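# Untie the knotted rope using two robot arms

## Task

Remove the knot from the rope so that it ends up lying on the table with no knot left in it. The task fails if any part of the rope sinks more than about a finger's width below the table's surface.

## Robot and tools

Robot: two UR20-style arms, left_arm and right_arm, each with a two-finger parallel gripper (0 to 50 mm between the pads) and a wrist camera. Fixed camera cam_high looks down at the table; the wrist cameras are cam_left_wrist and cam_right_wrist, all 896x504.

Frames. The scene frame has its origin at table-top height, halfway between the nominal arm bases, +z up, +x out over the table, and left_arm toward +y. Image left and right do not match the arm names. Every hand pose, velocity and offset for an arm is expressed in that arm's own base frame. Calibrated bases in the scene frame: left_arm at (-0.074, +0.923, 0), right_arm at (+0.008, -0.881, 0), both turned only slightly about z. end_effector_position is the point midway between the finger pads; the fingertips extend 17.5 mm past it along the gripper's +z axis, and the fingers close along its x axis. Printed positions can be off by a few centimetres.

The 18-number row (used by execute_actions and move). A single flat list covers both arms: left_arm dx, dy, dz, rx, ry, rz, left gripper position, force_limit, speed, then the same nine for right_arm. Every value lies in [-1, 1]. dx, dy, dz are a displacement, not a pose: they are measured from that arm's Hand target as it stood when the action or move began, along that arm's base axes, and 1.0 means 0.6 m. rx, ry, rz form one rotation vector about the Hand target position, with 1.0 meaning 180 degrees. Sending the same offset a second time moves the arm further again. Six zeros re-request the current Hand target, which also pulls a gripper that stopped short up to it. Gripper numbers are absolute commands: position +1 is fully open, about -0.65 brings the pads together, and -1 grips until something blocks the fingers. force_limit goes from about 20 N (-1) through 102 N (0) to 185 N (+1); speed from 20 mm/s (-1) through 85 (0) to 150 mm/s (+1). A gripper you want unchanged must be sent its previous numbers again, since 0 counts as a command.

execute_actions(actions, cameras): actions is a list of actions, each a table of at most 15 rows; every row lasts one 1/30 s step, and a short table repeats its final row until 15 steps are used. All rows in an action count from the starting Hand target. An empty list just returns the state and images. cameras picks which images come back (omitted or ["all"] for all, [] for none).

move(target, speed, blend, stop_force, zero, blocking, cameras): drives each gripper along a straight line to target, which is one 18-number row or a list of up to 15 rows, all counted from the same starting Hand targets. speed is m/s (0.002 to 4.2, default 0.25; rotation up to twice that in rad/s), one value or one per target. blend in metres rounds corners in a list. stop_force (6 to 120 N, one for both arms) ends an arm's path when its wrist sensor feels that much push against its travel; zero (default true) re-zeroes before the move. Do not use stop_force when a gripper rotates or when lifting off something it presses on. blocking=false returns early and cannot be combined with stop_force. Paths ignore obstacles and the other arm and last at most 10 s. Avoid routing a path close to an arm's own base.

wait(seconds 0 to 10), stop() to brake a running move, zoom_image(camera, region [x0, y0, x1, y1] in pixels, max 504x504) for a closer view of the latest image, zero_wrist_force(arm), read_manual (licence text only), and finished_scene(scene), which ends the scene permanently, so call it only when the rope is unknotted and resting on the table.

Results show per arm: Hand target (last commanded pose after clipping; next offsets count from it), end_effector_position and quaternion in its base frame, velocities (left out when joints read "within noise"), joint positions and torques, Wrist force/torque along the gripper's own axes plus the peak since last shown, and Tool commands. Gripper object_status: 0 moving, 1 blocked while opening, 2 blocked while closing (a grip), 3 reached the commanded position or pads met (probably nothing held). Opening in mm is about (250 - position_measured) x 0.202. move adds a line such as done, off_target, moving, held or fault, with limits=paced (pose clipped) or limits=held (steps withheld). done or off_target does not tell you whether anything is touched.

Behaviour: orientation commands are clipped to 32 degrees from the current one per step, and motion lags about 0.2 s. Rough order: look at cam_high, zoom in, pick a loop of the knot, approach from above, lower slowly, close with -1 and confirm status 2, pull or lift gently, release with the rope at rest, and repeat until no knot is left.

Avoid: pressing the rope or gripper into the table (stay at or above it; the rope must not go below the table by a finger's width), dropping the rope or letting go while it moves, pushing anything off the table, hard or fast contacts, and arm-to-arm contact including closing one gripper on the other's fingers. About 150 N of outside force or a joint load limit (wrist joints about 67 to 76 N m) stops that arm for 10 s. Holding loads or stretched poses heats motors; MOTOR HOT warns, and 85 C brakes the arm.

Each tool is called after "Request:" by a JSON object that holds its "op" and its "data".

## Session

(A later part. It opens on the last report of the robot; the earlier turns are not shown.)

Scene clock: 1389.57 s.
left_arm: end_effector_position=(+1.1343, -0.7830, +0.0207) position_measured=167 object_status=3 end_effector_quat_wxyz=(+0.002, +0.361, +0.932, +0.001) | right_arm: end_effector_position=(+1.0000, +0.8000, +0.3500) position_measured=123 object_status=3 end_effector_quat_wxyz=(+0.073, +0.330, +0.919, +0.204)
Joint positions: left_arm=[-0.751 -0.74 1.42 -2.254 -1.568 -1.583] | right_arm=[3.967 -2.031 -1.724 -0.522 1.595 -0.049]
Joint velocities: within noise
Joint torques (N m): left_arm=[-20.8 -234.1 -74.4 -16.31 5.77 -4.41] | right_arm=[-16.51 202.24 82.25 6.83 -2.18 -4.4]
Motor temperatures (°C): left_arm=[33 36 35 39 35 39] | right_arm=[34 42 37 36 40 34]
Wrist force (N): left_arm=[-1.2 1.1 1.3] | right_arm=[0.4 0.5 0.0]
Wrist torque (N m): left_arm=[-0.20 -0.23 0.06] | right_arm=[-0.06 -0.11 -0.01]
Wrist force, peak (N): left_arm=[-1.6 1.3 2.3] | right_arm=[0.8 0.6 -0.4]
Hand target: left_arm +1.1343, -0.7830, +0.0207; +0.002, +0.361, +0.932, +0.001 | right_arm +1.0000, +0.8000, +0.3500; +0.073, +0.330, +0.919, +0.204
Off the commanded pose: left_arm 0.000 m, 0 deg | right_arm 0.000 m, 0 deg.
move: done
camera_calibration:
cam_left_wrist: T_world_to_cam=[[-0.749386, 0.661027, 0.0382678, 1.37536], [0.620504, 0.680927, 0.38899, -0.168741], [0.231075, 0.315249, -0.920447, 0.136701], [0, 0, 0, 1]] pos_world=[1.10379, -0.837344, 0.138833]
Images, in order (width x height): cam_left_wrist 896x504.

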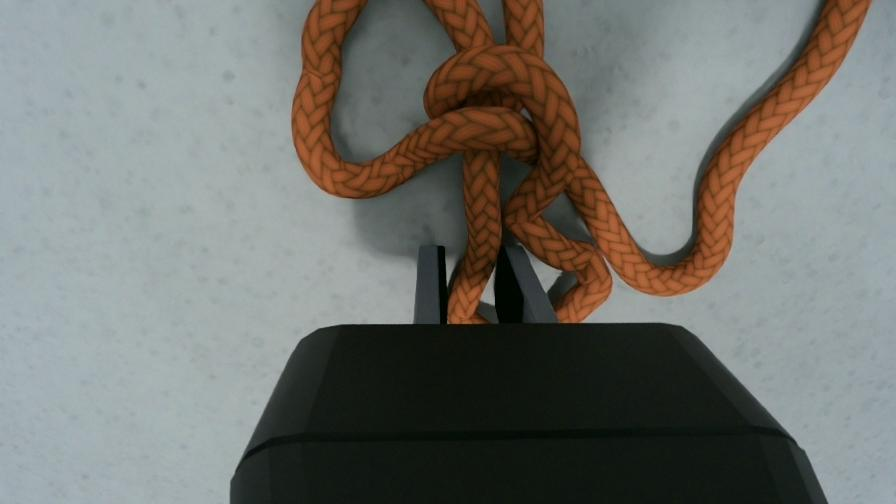

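Request:
{"op": "move", "data": {"target": [0, 0, 0, 0, 0, 0, -1, -0.8, -0.7, 0, 0, 0, 0, 0, 0, 0.2, 0, -0.5], "speed": 0.05, "cameras": []}}

Request:
{"op": "move", "data": {"target": [[0, 0, 0.01, 0, 0, 0, -1, -0.8, -0.7, 0, 0, 0, 0, 0, 0, 0.2, 0, -0.5], [0.0449, 0.0492, 0.01, 0, 0, 0, -1, -0.8, -0.7, 0, 0, 0, 0, 0, 0, 0.2, 0, -0.5]], "speed": 0.06, "cameras": ["cam_left_wrist"]}}

Request:
{"op": "zoom_image", "data": {"camera": "cam_left_wrist", "region": [320, 0, 620, 250]}}

Scene clock: 1396.03 s.
left_arm: end_effector_position=(+1.1343, -0.7830, +0.0207) position_measured=206 object_status=2 end_effector_quat_wxyz=(+0.002, +0.361, +0.932, +0.001) | right_arm: end_effector_position=(+1.0000, +0.8000, +0.3500) position_measured=123 object_status=3 end_effector_quat_wxyz=(+0.073, +0.330, +0.919, +0.204)
Joint positions: left_arm=[-0.751 -0.74 1.42 -2.254 -1.568 -1.583] | right_arm=[3.967 -2.031 -1.724 -0.522 1.595 -0.049]
Joint velocities: within noise
Joint torques (N m): left_arm=[-19.56 -242.79 -92.1 -13.16 5.51 -4.72] | right_arm=[-13.79 201.43 83.77 8.35 -2.32 -3.56]
Motor temperatures (°C): left_arm=[33 36 35 39 35 39] | right_arm=[34 42 37 36 40 34]
Wrist force (N): left_arm=[-1.3 1.4 1.0] | right_arm=[0.3 0.4 0.0]
Wrist torque (N m): left_arm=[-0.16 -0.20 0.05] | right_arm=[-0.09 -0.09 -0.01]
Wrist force, peak (N): left_arm=[-1.4 1.5 1.6] | right_arm=[0.7 0.9 -0.1]
Hand target: left_arm +1.1343, -0.7830, +0.0207; +0.002, +0.361, +0.932, +0.001 | right_arm +1.0000, +0.8000, +0.3500; +0.073, +0.330, +0.919, +0.204
Off the commanded pose: left_arm 0.000 m, 0 deg | right_arm 0.000 m, 0 deg.
move: done
No camera images: "cameras" was empty.

Scene clock: 1397.23 s.
left_arm: end_effector_position=(+1.1612, -0.7536, +0.0267) position_measured=206 object_status=2 end_effector_quat_wxyz=(+0.002, +0.361, +0.932, +0.001) | right_arm: end_effector_position=(+1.0000, +0.8000, +0.3500) position_measured=123 object_status=3 end_effector_quat_wxyz=(+0.073, +0.330, +0.919, +0.204)
Joint positions: left_arm=[-0.722 -0.739 1.407 -2.242 -1.568 -1.553] | right_arm=[3.967 -2.031 -1.724 -0.522 1.595 -0.049]
Joint velocities: within noise
Joint torques (N m): left_arm=[20.79 -237.63 -100.98 -0.55 -2.74 4.97] | right_arm=[-13.69 201.15 81 7.26 -1.68 -3.41]
Motor temperatures (°C): left_arm=[33 36 35 39 35 39] | right_arm=[34 42 37 36 40 34]
Wrist force (N): left_arm=[-1.3 1.1 1.3] | right_arm=[0.7 0.4 -0.3]
Wrist torque (N m): left_arm=[-0.21 -0.19 0.10] | right_arm=[-0.09 -0.18 -0.01]
Wrist force, peak (N): left_arm=[-1.4 1.2 3.2] | right_arm=[0.4 0.9 -0.4]
Hand target: left_arm +1.1613, -0.7535, +0.0267; +0.002, +0.361, +0.932, +0.001 | right_arm +1.0000, +0.8000, +0.3500; +0.073, +0.330, +0.919, +0.204
Off the commanded pose: left_arm 0.000 m, 0 deg | right_arm 0.000 m, 0 deg.
move: done
camera_calibration:
cam_left_wrist: T_world_to_cam=[[-0.749372, 0.661047, 0.0381999, 1.37579], [0.620478, 0.680898, 0.389083, -0.20777], [0.231192, 0.31527, -0.92041, 0.126735], [0, 0, 0, 1]] pos_world=[1.13059, -0.807945, 0.144933]
Images, in order (width x height): cam_left_wrist 896x504.

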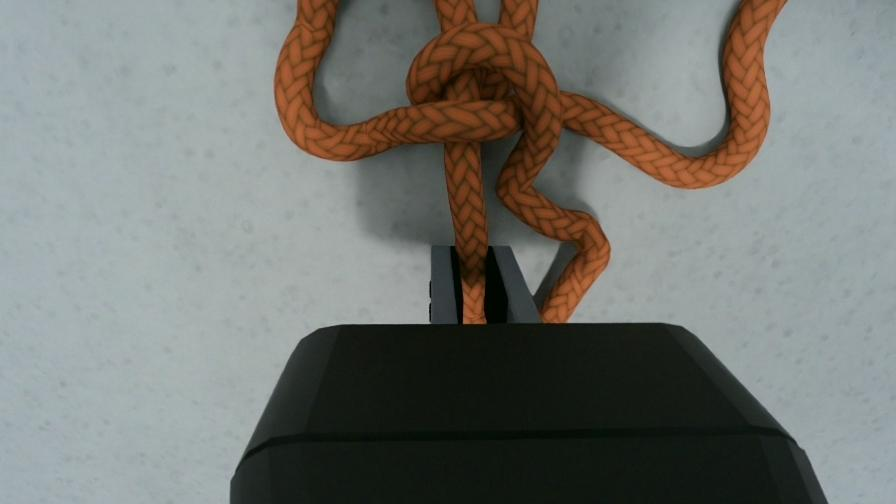

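Scaled by 1.680 from the camera's 896x504 image, which has a finer 1280x720 frame.

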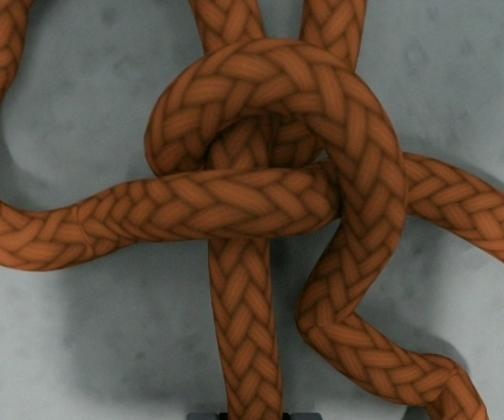

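Request:
{"op": "move", "data": {"target": [0.0449, 0.0492, 0.0, 0, 0, 0, -1, -0.8, -0.7, 0, 0, 0, 0, 0, 0, 0.2, 0, -0.5], "speed": 0.06, "cameras": ["cam_left_wrist", "cam_right_wrist"]}}

Request:
{"op": "zoom_image", "data": {"camera": "cam_left_wrist", "region": [320, 0, 620, 250]}}

Request:
{"op": "zoom_image", "data": {"camera": "cam_right_wrist", "region": [450, 80, 700, 280]}}

Scene clock: 1405.30 s.
left_arm: end_effector_position=(+1.1881, -0.7241, +0.0267) position_measured=206 object_status=2 end_effector_quat_wxyz=(+0.002, +0.361, +0.932, +0.001) | right_arm: end_effector_position=(+1.0000, +0.8000, +0.3500) position_measured=123 object_status=3 end_effector_quat_wxyz=(+0.073, +0.330, +0.919, +0.204)
Joint positions: left_arm=[-0.693 -0.732 1.393 -2.235 -1.568 -1.524] | right_arm=[3.967 -2.031 -1.724 -0.522 1.595 -0.049]
Joint velocities: within noise
Joint torques (N m): left_arm=[18.27 -237.09 -102.38 -0.56 -3.33 4.6] | right_arm=[-12.52 196.76 82.83 7.44 -1.66 -3.36]
Motor temperatures (°C): left_arm=[33 36 35 39 35 39] | right_arm=[34 42 37 36 40 34]
Wrist force (N): left_arm=[-1.1 0.2 1.3] | right_arm=[0.7 0.4 -0.2]
Wrist torque (N m): left_arm=[-0.34 -0.15 0.10] | right_arm=[-0.09 -0.16 -0.01]
Wrist force, peak (N): left_arm=[-1.6 1.0 1.9] | right_arm=[1.0 0.5 -0.4]
Hand target: left_arm +1.1882, -0.7240, +0.0267; +0.002, +0.361, +0.932, +0.001 | right_arm +1.0000, +0.8000, +0.3500; +0.073, +0.330, +0.919, +0.204
Off the commanded pose: left_arm 0.000 m, 0 deg | right_arm 0.000 m, 0 deg.
move: done
camera_calibration:
cam_left_wrist: T_world_to_cam=[[-0.749386, 0.661027, 0.0382678, 1.37644], [0.620504, 0.680927, 0.38899, -0.244503], [0.231075, 0.315249, -0.920447, 0.111247], [0, 0, 0, 1]] pos_world=[1.15749, -0.778444, 0.144833]
cam_right_wrist: T_world_to_cam=[[-0.791305, 0.608966, -0.0547445, 0.329961], [0.372864, 0.551585, 0.746142, -1.06344], [0.484571, 0.570013, -0.663533, -0.572959], [0, 0, 0, 1]] pos_world=[0.935258, 0.712238, 0.431365]
Images, in order (width x height): cam_left_wrist 896x504, cam_right_wrist 896x504.

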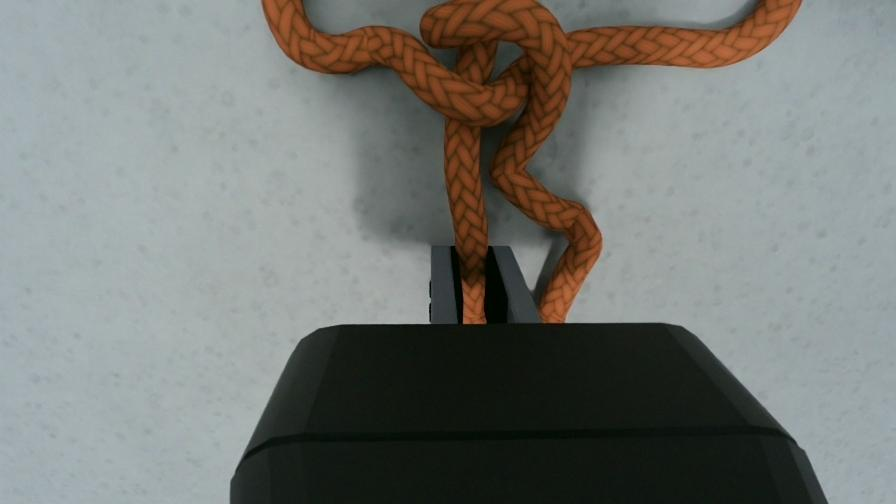

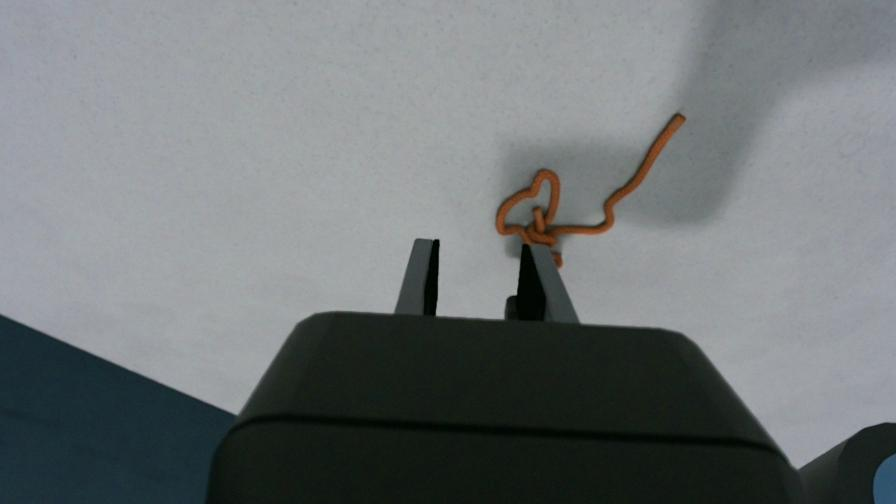

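Scaled by 1.680 from the camera's 896x504 image, which has a finer 1280x720 frame.

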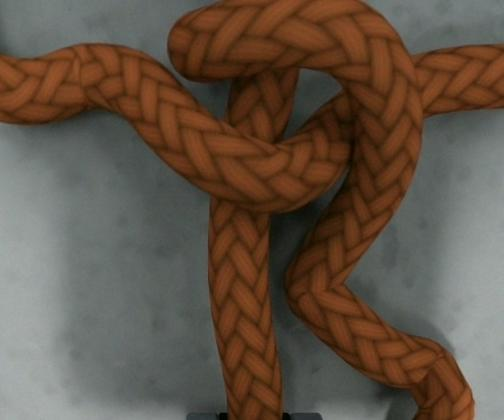

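Scaled by 2.016 from the camera's 896x504 image, which has a finer 1280x720 frame.

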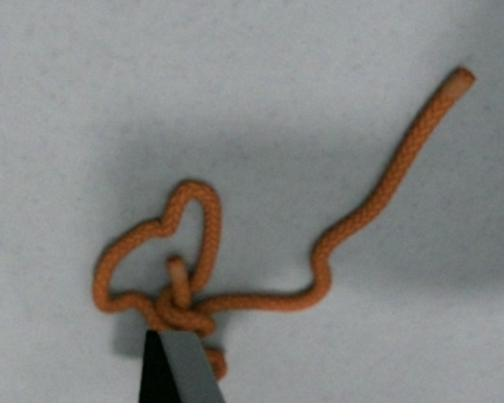

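Request:
{"op": "move", "data": {"target": [0.0506, 0.0554, 0.0, 0, 0, 0, -1, -0.8, -0.7, 0, 0, 0, 0, 0, 0, 0.2, 0, -0.5], "speed": 0.06, "cameras": ["cam_left_wrist", "cam_right_wrist"]}}

Request:
{"op": "zoom_image", "data": {"camera": "cam_left_wrist", "region": [320, 0, 620, 250]}}

Request:
{"op": "zoom_image", "data": {"camera": "cam_right_wrist", "region": [470, 130, 640, 290]}}

Scene clock: 1413.03 s.
left_arm: end_effector_position=(+1.2184, -0.6909, +0.0267) position_measured=206 object_status=2 end_effector_quat_wxyz=(+0.002, +0.361, +0.932, +0.001) | right_arm: end_effector_position=(+1.0000, +0.8000, +0.3500) position_measured=123 object_status=3 end_effector_quat_wxyz=(+0.073, +0.330, +0.919, +0.204)
Joint positions: left_arm=[-0.66 -0.723 1.375 -2.225 -1.568 -1.492] | right_arm=[3.967 -2.031 -1.724 -0.522 1.595 -0.049]
Joint velocities: within noise
Joint torques (N m): left_arm=[14.95 -237.22 -101.44 -0.14 -3.31 3.27] | right_arm=[-13.69 198.37 79 7.84 -1.73 -3.76]
Motor temperatures (°C): left_arm=[33 36 35 39 35 39] | right_arm=[34 42 37 36 40 34]
Wrist force (N): left_arm=[-1.1 1.0 1.3] | right_arm=[0.3 0.7 -0.5]
Wrist torque (N m): left_arm=[-0.18 -0.14 0.05] | right_arm=[-0.04 -0.09 -0.01]
Wrist force, peak (N): left_arm=[-1.2 1.9 1.5] | right_arm=[0.8 0.6 -0.4]
Hand target: left_arm +1.2186, -0.6908, +0.0267; +0.002, +0.361, +0.932, +0.001 | right_arm +1.0000, +0.8000, +0.3500; +0.073, +0.330, +0.919, +0.204
Off the commanded pose: left_arm 0.000 m, 0 deg | right_arm 0.000 m, 0 deg.
move: done
camera_calibration:
cam_left_wrist: T_world_to_cam=[[-0.749386, 0.661027, 0.0382678, 1.37727], [0.620504, 0.680927, 0.38899, -0.285973], [0.231075, 0.315249, -0.920447, 0.0937559], [0, 0, 0, 1]] pos_world=[1.18789, -0.745244, 0.144833]
cam_right_wrist: T_world_to_cam=[[-0.791305, 0.608966, -0.0547445, 0.329961], [0.372864, 0.551585, 0.746142, -1.06344], [0.484571, 0.570013, -0.663533, -0.572959], [0, 0, 0, 1]] pos_world=[0.935258, 0.712238, 0.431365]
Images, in order (width x height): cam_left_wrist 896x504, cam_right_wrist 896x504.

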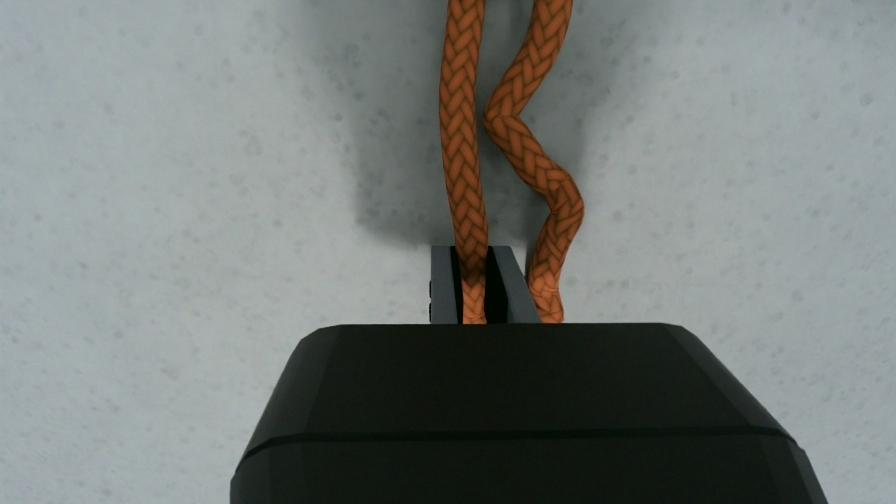

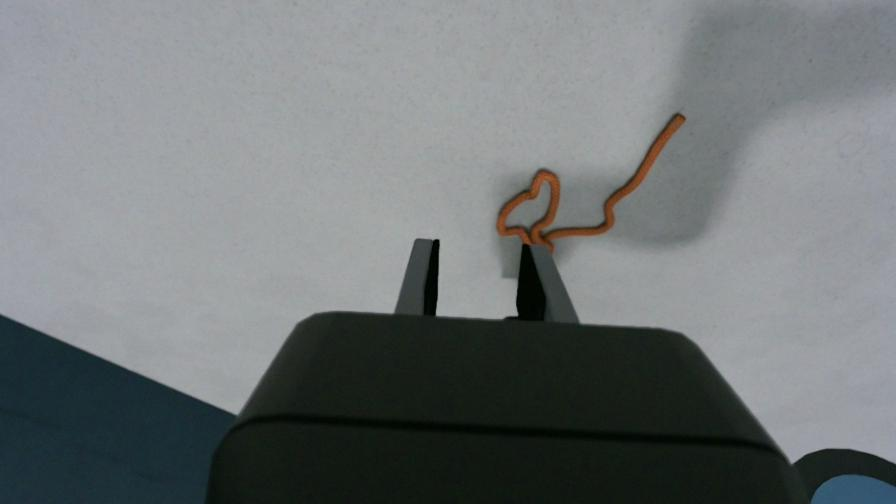

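Scaled by 1.680 from the camera's 896x504 image, which has a finer 1280x720 frame.

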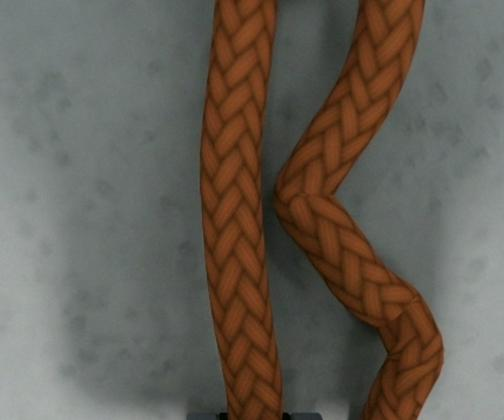

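Scaled by 2.965 from the camera's 896x504 image, which has a finer 1280x720 frame.

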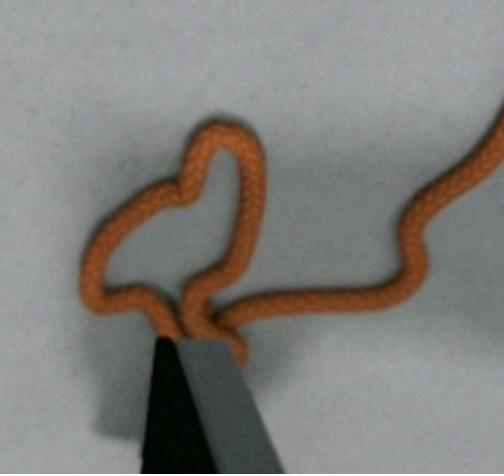

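Request:
{"op": "move", "data": {"target": [0.0337, 0.0369, 0.0, 0, 0, 0, -1, -0.8, -0.7, 0, 0, 0, 0, 0, 0, 0.2, 0, -0.5], "speed": 0.06, "cameras": ["cam_left_wrist", "cam_right_wrist"]}}

Request:
{"op": "zoom_image", "data": {"camera": "cam_right_wrist", "region": [470, 130, 640, 290]}}

Scene clock: 1418.17 s.
left_arm: end_effector_position=(+1.2387, -0.6687, +0.0267) position_measured=206 object_status=2 end_effector_quat_wxyz=(+0.002, +0.361, +0.932, +0.001) | right_arm: end_effector_position=(+1.0000, +0.8000, +0.3500) position_measured=123 object_status=3 end_effector_quat_wxyz=(+0.073, +0.330, +0.919, +0.204)
Joint positions: left_arm=[-0.639 -0.717 1.36 -2.218 -1.568 -1.47] | right_arm=[3.967 -2.031 -1.724 -0.522 1.595 -0.049]
Joint velocities: within noise
Joint torques (N m): left_arm=[16.04 -241.81 -100.2 -0.5 -3.5 4.52] | right_arm=[-9.11 202.9 82.31 7.88 -2.27 -2.56]
Motor temperatures (°C): left_arm=[33 36 35 39 35 39] | right_arm=[34 42 37 36 40 34]
Wrist force (N): left_arm=[-1.3 0.8 1.4] | right_arm=[0.7 0.6 -0.1]
Wrist torque (N m): left_arm=[-0.26 -0.12 0.07] | right_arm=[-0.06 -0.17 -0.01]
Wrist force, peak (N): left_arm=[-1.5 1.9 1.5] | right_arm=[0.8 0.7 -0.3]
Hand target: left_arm +1.2388, -0.6686, +0.0267; +0.002, +0.361, +0.932, +0.001 | right_arm +1.0000, +0.8000, +0.3500; +0.073, +0.330, +0.919, +0.204
Off the commanded pose: left_arm 0.000 m, 0 deg | right_arm 0.000 m, 0 deg.
move: done
camera_calibration:
cam_left_wrist: T_world_to_cam=[[-0.749386, 0.661027, 0.0382678, 1.37774], [0.620504, 0.680927, 0.38899, -0.313624], [0.231075, 0.315249, -0.920447, 0.0820896], [0, 0, 0, 1]] pos_world=[1.20809, -0.723044, 0.144833]
cam_right_wrist: T_world_to_cam=[[-0.791305, 0.608966, -0.0547445, 0.329961], [0.372864, 0.551585, 0.746142, -1.06344], [0.484571, 0.570013, -0.663533, -0.572959], [0, 0, 0, 1]] pos_world=[0.935258, 0.712238, 0.431365]
Images, in order (width x height): cam_left_wrist 896x504, cam_right_wrist 896x504.

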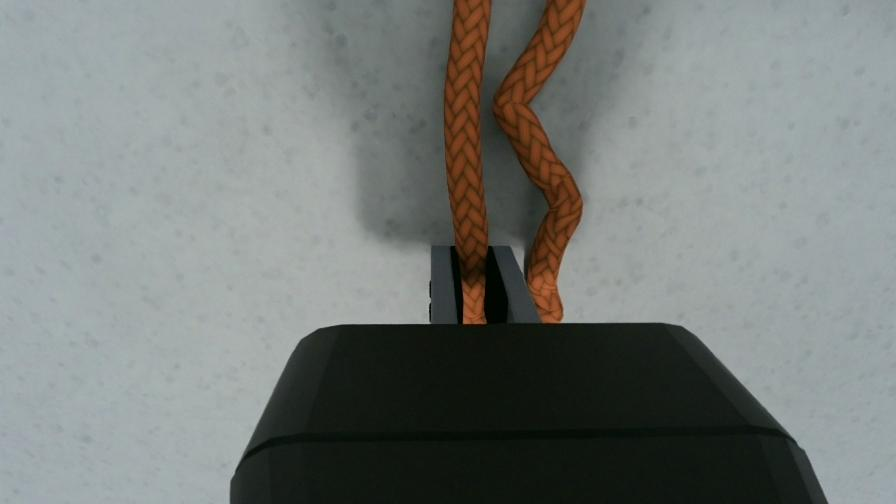

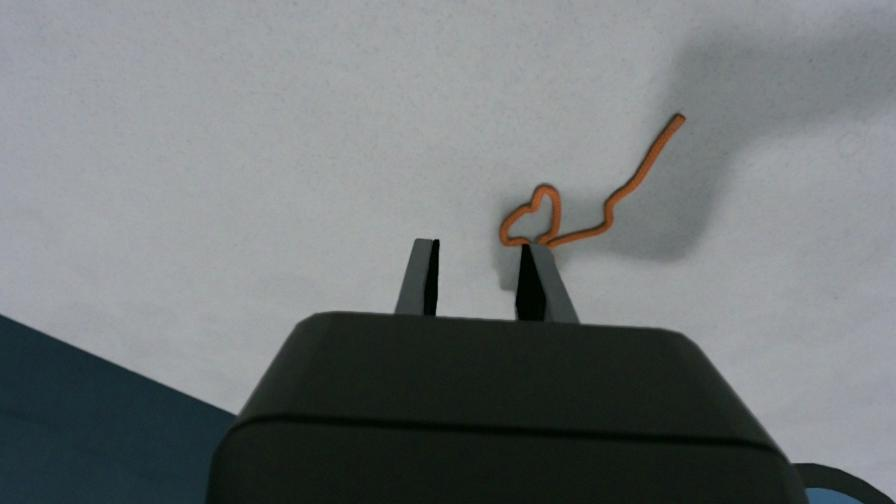

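Scaled by 2.965 from the camera's 896x504 image, which has a finer 1280x720 frame.

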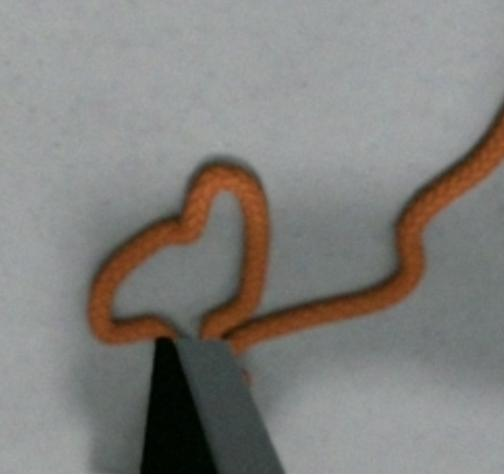

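Request:
{"op": "move", "data": {"target": [[0, 0, -0.008, 0, 0, 0, 0.0, -0.8, -0.7, 0, 0, 0, 0, 0, 0, 0.2, 0, -0.5], [0, 0, 0.2, 0, 0, 0, 0.0, -0.8, -0.7, 0, 0, 0, 0, 0, 0, 0.2, 0, -0.5]], "speed": [0.04, 0.2], "cameras": ["cam_left_wrist"]}}

Request:
{"op": "zoom_image", "data": {"camera": "cam_left_wrist", "region": [330, 0, 650, 260]}}

Scene clock: 1423.23 s.
left_arm: end_effector_position=(+1.2388, -0.6686, +0.1465) position_measured=152 object_status=3 end_effector_quat_wxyz=(+0.002, +0.361, +0.932, +0.001) | right_arm: end_effector_position=(+1.0000, +0.8000, +0.3500) position_measured=123 object_status=3 end_effector_quat_wxyz=(+0.073, +0.330, +0.919, +0.204)
Joint positions: left_arm=[-0.639 -0.795 1.323 -2.102 -1.568 -1.47] | right_arm=[3.967 -2.031 -1.724 -0.522 1.595 -0.049]
Joint velocities: within noise
Joint torques (N m): left_arm=[4.16 -286.41 -106.98 -0.12 -1.99 1.24] | right_arm=[-11.9 196.66 80.37 7.88 -2.12 -3.27]
Motor temperatures (°C): left_arm=[33 36 35 39 35 39] | right_arm=[34 42 37 36 40 34]
Wrist force (N): left_arm=[-1.6 1.4 1.2] | right_arm=[0.5 0.3 0.0]
Wrist torque (N m): left_arm=[-0.10 -0.05 0.13] | right_arm=[-0.11 -0.14 -0.01]
Wrist force, peak (N): left_arm=[-1.8 0.7 4.6] | right_arm=[0.9 0.9 -0.1]
Hand target: left_arm +1.2388, -0.6686, +0.1467; +0.002, +0.361, +0.932, +0.001 | right_arm +1.0000, +0.8000, +0.3500; +0.073, +0.330, +0.919, +0.204
Off the commanded pose: left_arm 0.000 m, 0 deg | right_arm 0.000 m, 0 deg.
move: done
camera_calibration:
cam_left_wrist: T_world_to_cam=[[-0.749386, 0.661027, 0.0382678, 1.37316], [0.620504, 0.680927, 0.38899, -0.360355], [0.231075, 0.315249, -0.920447, 0.192305], [0, 0, 0, 1]] pos_world=[1.20819, -0.722944, 0.264633]
Images, in order (width x height): cam_left_wrist 896x504.

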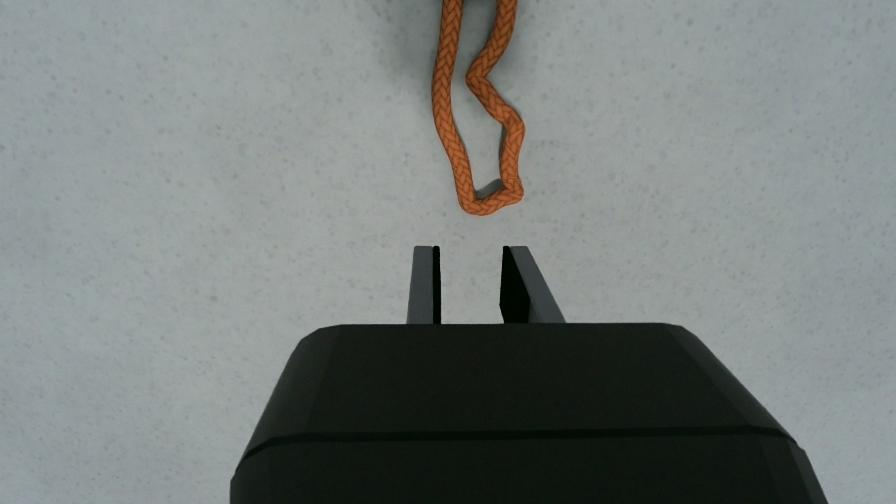

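Scaled by 1.575 from the camera's 896x504 image, which has a finer 1280x720 frame.

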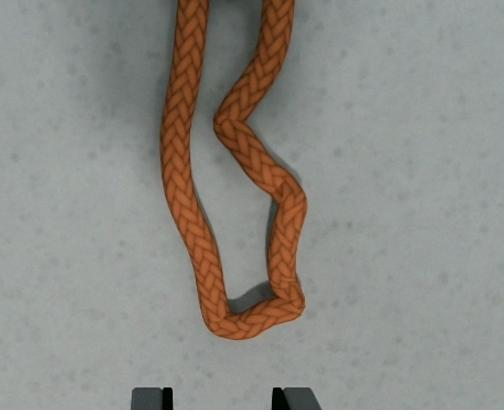

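Request:
{"op": "move", "data": {"target": [-0.1235, -0.1353, 0.02, 0, 0, 0, 0.0, -0.8, -0.7, 0, 0, 0, 0, 0, 0, 0.2, 0, -0.5], "speed": 0.25, "cameras": ["cam_left_wrist"]}}

Request:
{"op": "zoom_image", "data": {"camera": "cam_left_wrist", "region": [350, 20, 600, 250]}}

Scene clock: 1427.43 s.
left_arm: end_effector_position=(+1.1648, -0.7496, +0.1587) position_measured=152 object_status=3 end_effector_quat_wxyz=(+0.002, +0.361, +0.932, +0.001) | right_arm: end_effector_position=(+1.0000, +0.8000, +0.3500) position_measured=123 object_status=3 end_effector_quat_wxyz=(+0.073, +0.330, +0.919, +0.204)
Joint positions: left_arm=[-0.718 -0.826 1.364 -2.111 -1.568 -1.55] | right_arm=[3.967 -2.031 -1.724 -0.522 1.595 -0.049]
Joint velocities: within noise
Joint torques (N m): left_arm=[-20.94 -281.52 -76.04 -16.73 5.28 -4.38] | right_arm=[-11.38 197.55 83.27 7.77 -2.23 -4.24]
Motor temperatures (°C): left_arm=[33 36 35 39 35 39] | right_arm=[34 42 37 36 40 34]
Wrist force (N): left_arm=[-1.3 1.0 1.3] | right_arm=[0.3 0.4 -0.3]
Wrist torque (N m): left_arm=[-0.15 -0.15 0.17] | right_arm=[-0.08 -0.09 -0.01]
Wrist force, peak (N): left_arm=[-1.3 4.6 1.5] | right_arm=[0.9 0.4 -0.5]
Hand target: left_arm +1.1647, -0.7498, +0.1587; +0.002, +0.361, +0.932, +0.001 | right_arm +1.0000, +0.8000, +0.3500; +0.073, +0.330, +0.919, +0.204
Off the commanded pose: left_arm 0.000 m, 0 deg | right_arm 0.000 m, 0 deg.
move: done
camera_calibration:
cam_left_wrist: T_world_to_cam=[[-0.749386, 0.661027, 0.0382678, 1.37086], [0.620504, 0.680927, 0.38899, -0.26409], [0.231075, 0.315249, -0.920447, 0.246146], [0, 0, 0, 1]] pos_world=[1.13429, -0.803944, 0.276833]
Images, in order (width x height): cam_left_wrist 896x504.

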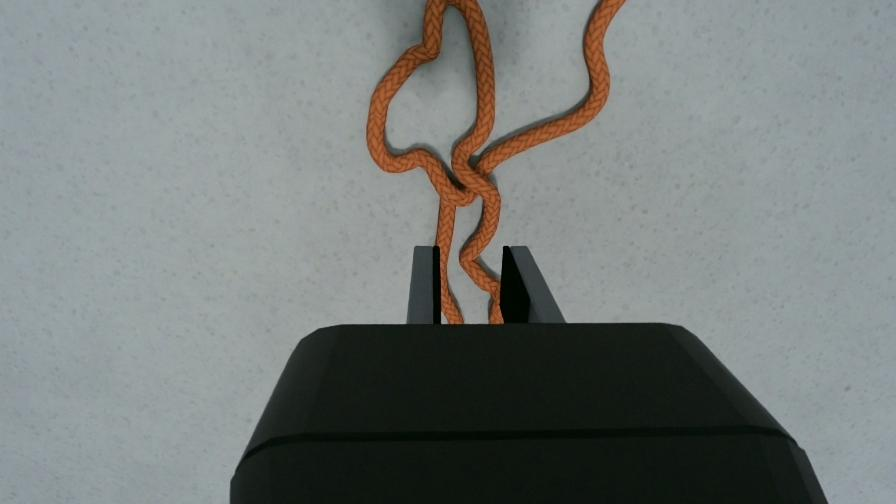

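Scaled by 2.016 from the camera's 896x504 image, which has a finer 1280x720 frame.

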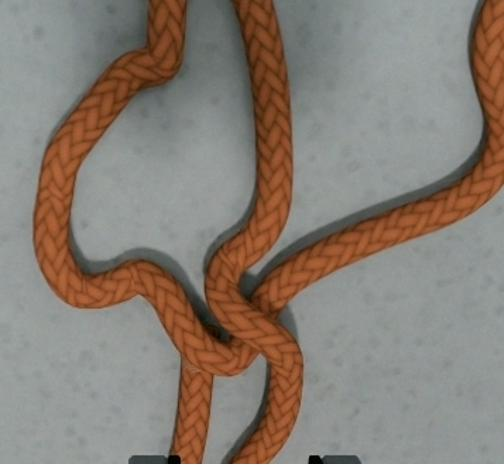

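Request:
{"op": "move", "data": {"target": [0.0477, 0.0388, -0.1812, 0, 0, 0, -0.1, -0.8, -0.7, 0, 0, 0, 0, 0, 0, 0.2, 0, -0.5], "speed": 0.2, "cameras": ["cam_left_wrist"]}}

Request:
{"op": "zoom_image", "data": {"camera": "cam_left_wrist", "region": [360, 80, 620, 330]}}

Scene clock: 1520.37 s.
left_arm: end_effector_position=(+1.1932, -0.7265, +0.0502) position_measured=167 object_status=3 end_effector_quat_wxyz=(+0.002, +0.361, +0.932, +0.001) | right_arm: end_effector_position=(+1.0000, +0.8000, +0.3500) position_measured=123 object_status=3 end_effector_quat_wxyz=(+0.073, +0.330, +0.919, +0.204)
Joint positions: left_arm=[-0.692 -0.743 1.377 -2.207 -1.568 -1.523] | right_arm=[3.967 -2.031 -1.724 -0.522 1.595 -0.049]
Joint velocities: within noise
Joint torques (N m): left_arm=[18.56 -241.66 -107.77 -16.5 -2.72 4.28] | right_arm=[-14.95 199.01 78.83 7.68 -1.79 -3.14]
Motor temperatures (°C): left_arm=[33 36 35 39 35 39] | right_arm=[34 42 37 36 40 34]
Wrist force (N): left_arm=[-1.1 0.3 1.5] | right_arm=[0.5 0.4 -0.3]
Wrist torque (N m): left_arm=[-0.32 -0.14 0.12] | right_arm=[-0.08 -0.13 -0.01]
Wrist force, peak (N): left_arm=[-1.2 1.8 4.3] | right_arm=[0.6 0.8 -0.4]
Hand target: left_arm +1.1933, -0.7265, +0.0500; +0.002, +0.361, +0.932, +0.001 | right_arm +1.0000, +0.8000, +0.3500; +0.073, +0.330, +0.919, +0.204
Off the commanded pose: left_arm 0.000 m, 0 deg | right_arm 0.000 m, 0 deg.
move: done
camera_calibration:
cam_left_wrist: T_world_to_cam=[[-0.749387, 0.661026, 0.0382609, 1.38102], [0.620462, 0.680877, 0.389146, -0.255252], [0.231184, 0.31536, -0.920381, 0.132382], [0, 0, 0, 1]] pos_world=[1.16269, -0.780845, 0.168333]
Images, in order (width x height): cam_left_wrist 896x504.

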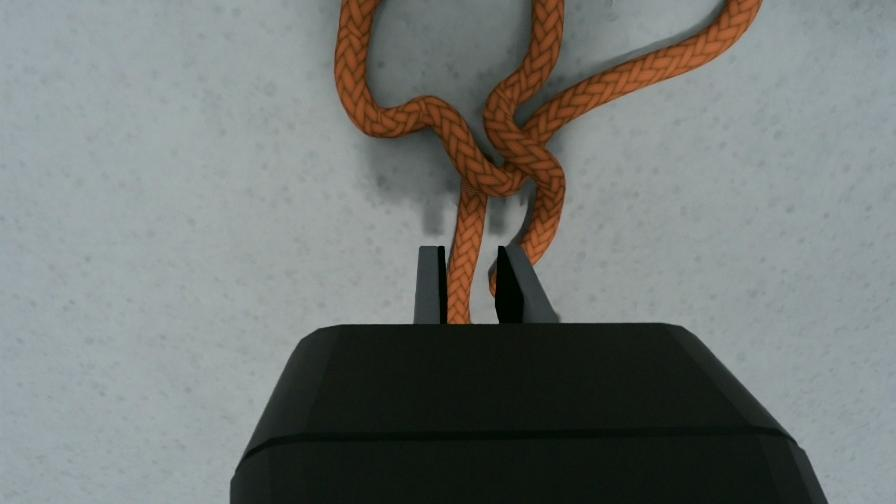

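Scaled by 1.938 from the camera's 896x504 image, which has a finer 1280x720 frame.

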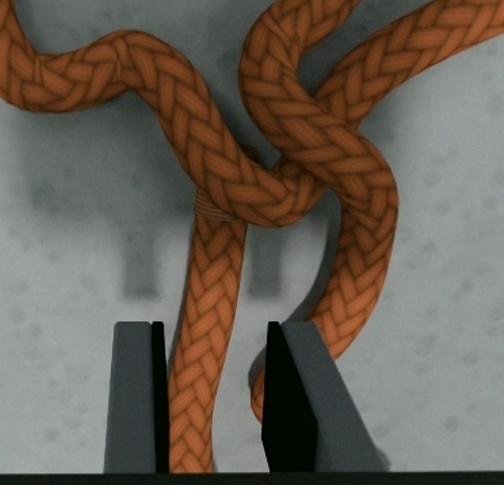

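Request:
{"op": "move", "data": {"target": [-0.0045, -0.005, -0.0488, 0, 0, 0, -0.1, -0.8, -0.7, 0, 0, 0, 0, 0, 0, 0.2, 0, -0.5], "speed": 0.04, "stop_force": 8, "cameras": ["cam_left_wrist"]}}

Request:
{"op": "zoom_image", "data": {"camera": "cam_left_wrist", "region": [360, 100, 620, 330]}}

Scene clock: 1535.23 s.
left_arm: end_effector_position=(+1.1906, -0.7295, +0.0207) position_measured=167 object_status=3 end_effector_quat_wxyz=(+0.002, +0.361, +0.932, +0.001) | right_arm: end_effector_position=(+1.0000, +0.8000, +0.3500) position_measured=123 object_status=3 end_effector_quat_wxyz=(+0.073, +0.330, +0.919, +0.204)
Joint positions: left_arm=[-0.695 -0.723 1.384 -2.235 -1.568 -1.526] | right_arm=[3.967 -2.031 -1.724 -0.522 1.595 -0.049]
Joint velocities: within noise
Joint torques (N m): left_arm=[-21.7 -236.61 -74.34 -16.6 -1.56 -3.25] | right_arm=[-14.58 201.84 80.73 8.01 -1.9 -2.78]
Motor temperatures (°C): left_arm=[33 36 35 39 35 39] | right_arm=[34 42 37 36 40 34]
Wrist force (N): left_arm=[-1.7 0.4 1.7] | right_arm=[0.3 0.4 0.0]
Wrist torque (N m): left_arm=[-0.31 -0.05 0.09] | right_arm=[-0.08 -0.10 -0.01]
Wrist force, peak (N): left_arm=[-1.1 0.6 2.2] | right_arm=[0.9 0.7 -0.2]
Hand target: left_arm +1.1906, -0.7295, +0.0207; +0.002, +0.361, +0.932, +0.001 | right_arm +1.0000, +0.8000, +0.3500; +0.073, +0.330, +0.919, +0.204
Off the commanded pose: left_arm 0.000 m, 0 deg | right_arm 0.000 m, 0 deg.
move: done
camera_calibration:
cam_left_wrist: T_world_to_cam=[[-0.749386, 0.661027, 0.0382678, 1.38211], [0.620504, 0.680927, 0.38899, -0.240043], [0.231075, 0.315249, -0.920447, 0.106849], [0, 0, 0, 1]] pos_world=[1.15999, -0.783844, 0.138833]
Images, in order (width x height): cam_left_wrist 896x504.

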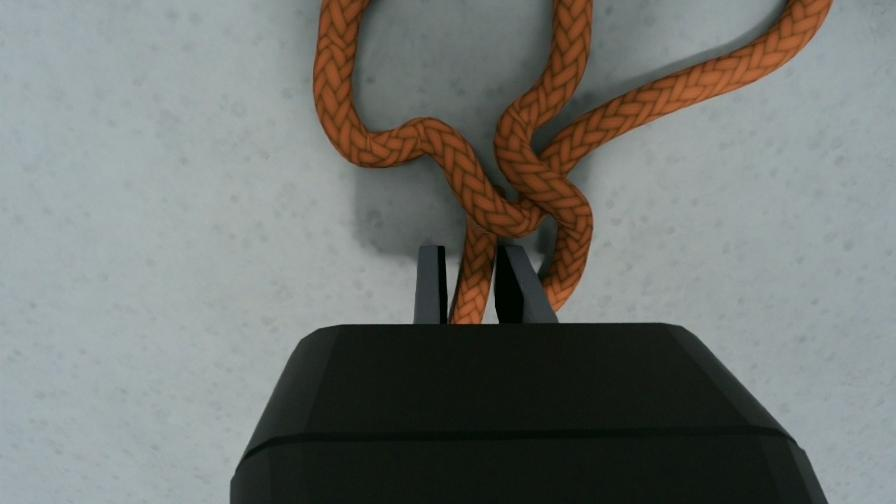

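Scaled by 1.938 from the camera's 896x504 image, which has a finer 1280x720 frame.

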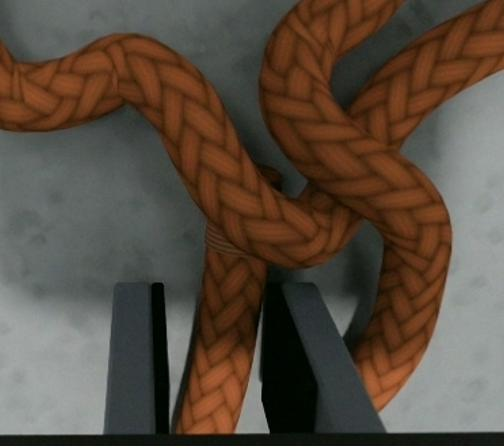

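Request:
{"op": "move", "data": {"target": [0, 0, 0, 0, 0, 0, -1, -0.8, -0.7, 0, 0, 0, 0, 0, 0, 0.2, 0, -0.5], "speed": 0.05, "cameras": []}}

Request:
{"op": "move", "data": {"target": [[0, 0, 0.005, 0, 0, 0, -1, -0.8, -0.7, 0, 0, 0, 0, 0, 0, 0.2, 0, -0.5], [0.0393, 0.0431, 0.008, 0, 0, 0, -1, -0.8, -0.7, 0, 0, 0, 0, 0, 0, 0.2, 0, -0.5]], "speed": 0.06, "cameras": ["cam_left_wrist"]}}

Request:
{"op": "zoom_image", "data": {"camera": "cam_left_wrist", "region": [360, 50, 660, 330]}}

Scene clock: 1542.73 s.
left_arm: end_effector_position=(+1.1906, -0.7295, +0.0207) position_measured=206 object_status=2 end_effector_quat_wxyz=(+0.002, +0.361, +0.932, +0.001) | right_arm: end_effector_position=(+1.0000, +0.8000, +0.3500) position_measured=123 object_status=3 end_effector_quat_wxyz=(+0.073, +0.330, +0.919, +0.204)
Joint positions: left_arm=[-0.695 -0.723 1.384 -2.235 -1.568 -1.526] | right_arm=[3.967 -2.031 -1.724 -0.522 1.595 -0.049]
Joint velocities: within noise
Joint torques (N m): left_arm=[-17.2 -244.08 -92.5 -13.4 3.76 -3.1] | right_arm=[-8.78 195.99 79.98 7.92 -2.13 -3.23]
Motor temperatures (°C): left_arm=[33 36 35 39 35 39] | right_arm=[34 42 37 36 40 34]
Wrist force (N): left_arm=[-1.2 0.5 1.5] | right_arm=[0.4 0.6 -0.1]
Wrist torque (N m): left_arm=[-0.30 -0.13 0.09] | right_arm=[-0.06 -0.11 -0.01]
Wrist force, peak (N): left_arm=[-1.0 0.3 2.3] | right_arm=[0.6 0.8 -0.5]
Hand target: left_arm +1.1906, -0.7295, +0.0207; +0.002, +0.361, +0.932, +0.001 | right_arm +1.0000, +0.8000, +0.3500; +0.073, +0.330, +0.919, +0.204
Off the commanded pose: left_arm 0.000 m, 0 deg | right_arm 0.000 m, 0 deg.
move: done
No camera images: "cameras" was empty.

Scene clock: 1543.80 s.
left_arm: end_effector_position=(+1.2141, -0.7037, +0.0255) position_measured=206 object_status=2 end_effector_quat_wxyz=(+0.002, +0.361, +0.932, +0.001) | right_arm: end_effector_position=(+1.0000, +0.8000, +0.3500) position_measured=123 object_status=3 end_effector_quat_wxyz=(+0.073, +0.330, +0.919, +0.204)
Joint positions: left_arm=[-0.67 -0.72 1.369 -2.223 -1.568 -1.501] | right_arm=[3.967 -2.031 -1.724 -0.522 1.595 -0.049]
Joint velocities: within noise
Joint torques (N m): left_arm=[15.76 -239.83 -100.38 -1.59 -1.91 4.49] | right_arm=[-16.4 198.92 78.84 8.35 -2.1 -2.95]
Motor temperatures (°C): left_arm=[33 36 35 39 35 39] | right_arm=[34 42 37 36 40 34]
Wrist force (N): left_arm=[-1.0 0.6 1.4] | right_arm=[0.4 0.3 0.0]
Wrist torque (N m): left_arm=[-0.26 -0.16 0.07] | right_arm=[-0.10 -0.12 -0.01]
Wrist force, peak (N): left_arm=[-1.1 0.6 2.9] | right_arm=[0.8 0.4 -0.4]
Hand target: left_arm +1.2142, -0.7037, +0.0255; +0.002, +0.361, +0.932, +0.001 | right_arm +1.0000, +0.8000, +0.3500; +0.073, +0.330, +0.919, +0.204
Off the commanded pose: left_arm 0.000 m, 0 deg | right_arm 0.000 m, 0 deg.
move: done
camera_calibration:
cam_left_wrist: T_world_to_cam=[[-0.749372, 0.661047, 0.0381999, 1.38256], [0.620478, 0.680898, 0.389083, -0.273996], [0.231192, 0.31527, -0.92041, 0.0976084], [0, 0, 0, 1]] pos_world=[1.18349, -0.758145, 0.143633]
Images, in order (width x height): cam_left_wrist 896x504.

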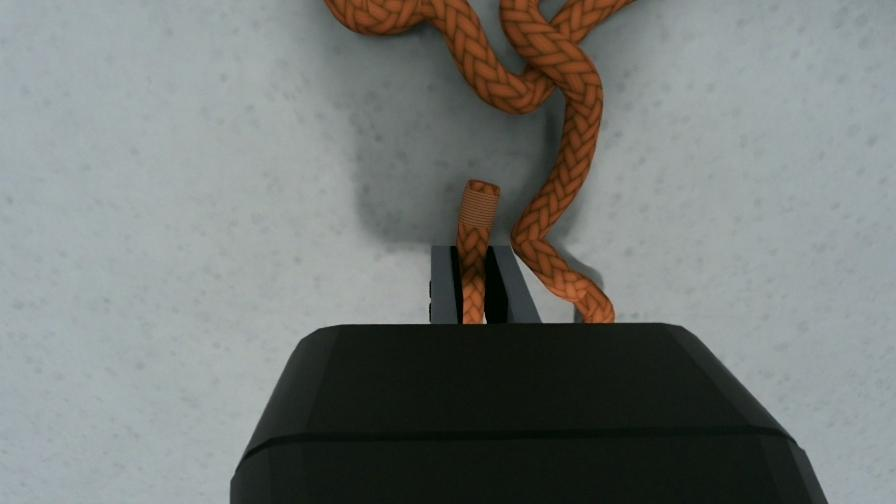

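Scaled by 1.680 from the camera's 896x504 image, which has a finer 1280x720 frame.

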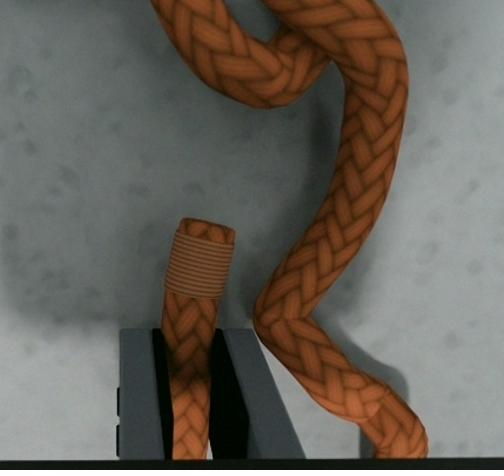

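Request:
{"op": "move", "data": {"target": [[0, 0, 0.3333, 0, 0, 0, -1, -0.8, -0.7, -0.1667, -0.4333, 0.0833, 0, 0, 0, 0.2, 0, -0.5], [-0.1903, -0.1938, 0.7408, 0, 0, 0, -1, -0.8, -0.7, -0.3333, -0.8667, 0.1667, 0, 0, 0, 0.2, 0, -0.5]], "speed": 0.2, "blend": 0.05, "cameras": ["cam_left_wrist", "cam_high"]}}

Request:
{"op": "zoom_image", "data": {"camera": "cam_high", "region": [300, 180, 620, 440]}}

Scene clock: 1568.70 s.
left_arm: end_effector_position=(+1.1001, -0.8198, +0.4698) position_measured=206 object_status=2 end_effector_quat_wxyz=(+0.002, +0.361, +0.932, +0.001) | right_arm: end_effector_position=(+0.8001, +0.2802, +0.4499) position_measured=123 object_status=3 end_effector_quat_wxyz=(+0.073, +0.330, +0.919, +0.204)
Joint positions: left_arm=[-0.788 -0.977 1.174 -1.77 -1.568 -1.62] | right_arm=[3.655 -1.51 -2.218 -0.574 1.724 -0.335]
Joint velocities: within noise
Joint torques (N m): left_arm=[-22.27 -263.89 -115.13 -0.66 6.07 -4.89] | right_arm=[-35.75 114.43 74.93 2.56 4.91 -6.79]
Motor temperatures (°C): left_arm=[33 36 35 39 35 39] | right_arm=[34 42 37 36 40 34]
Wrist force (N): left_arm=[-0.8 1.6 1.2] | right_arm=[0.6 0.7 -0.2]
Wrist torque (N m): left_arm=[0.02 -0.22 0.12] | right_arm=[-0.01 -0.20 -0.04]
Wrist force, peak (N): left_arm=[-1.2 0.7 3.8] | right_arm=[1.5 2.5 1.7]
Hand target: left_arm +1.1000, -0.8199, +0.4700; +0.002, +0.361, +0.932, +0.001 | right_arm +0.8000, +0.2799, +0.4500; +0.073, +0.330, +0.919, +0.204
Off the commanded pose: left_arm 0.000 m, 0 deg | right_arm 0.000 m, 0 deg.
move: done
camera_calibration:
cam_left_wrist: T_world_to_cam=[[-0.749386, 0.661027, 0.0382678, 1.3568], [0.620504, 0.680927, 0.38899, -0.297095], [0.231075, 0.315249, -0.920447, 0.569601], [0, 0, 0, 1]] pos_world=[1.06949, -0.874144, 0.587933]
Images, in order (width x height): cam_high 896x504, cam_left_wrist 896x504.

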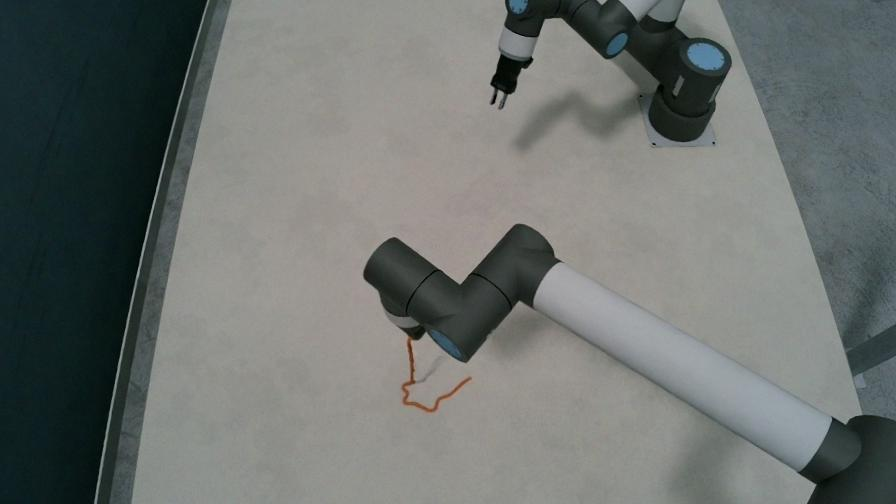

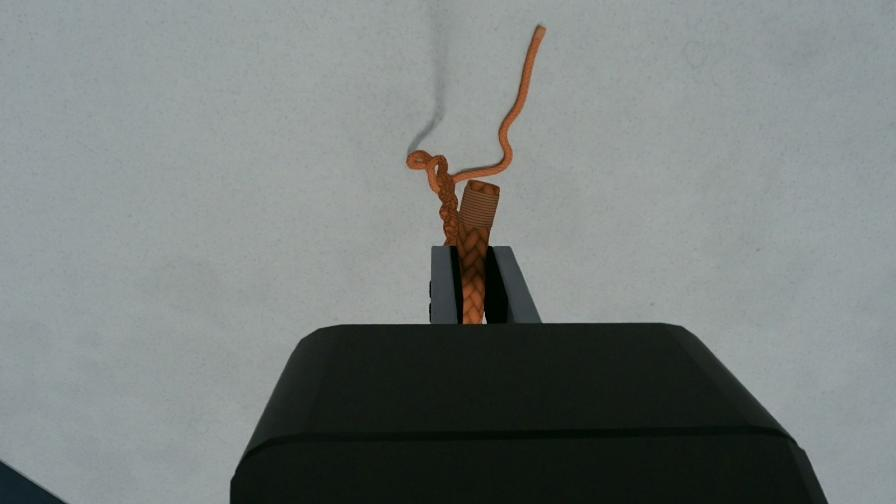

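Scaled by 1.575 from the camera's 896x504 image, which has a finer 1280x720 frame.

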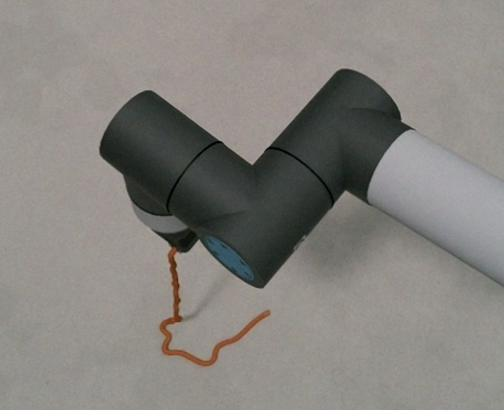

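Request:
{"op": "zoom_image", "data": {"camera": "cam_left_wrist", "region": [390, 130, 530, 260]}}

Scaled by 3.600 from the camera's 896x504 image, which has a finer 1280x720 frame.

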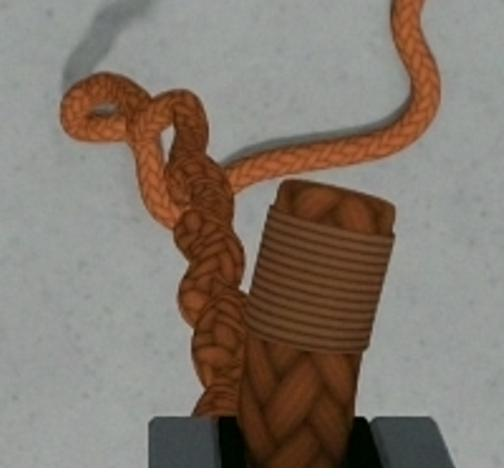

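Request:
{"op": "zoom_image", "data": {"camera": "cam_high", "region": [380, 325, 490, 425]}}

Scaled by 4.582 from the camera's 896x504 image, which has a finer 1280x720 frame.

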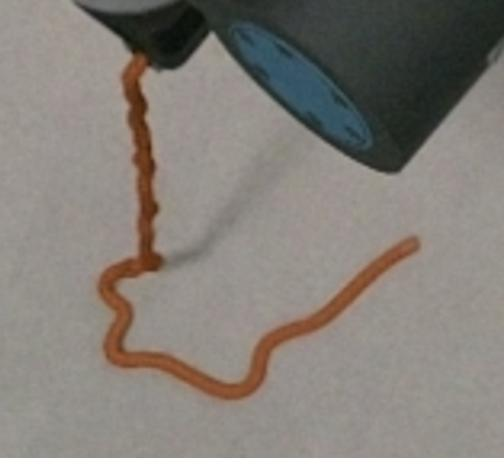

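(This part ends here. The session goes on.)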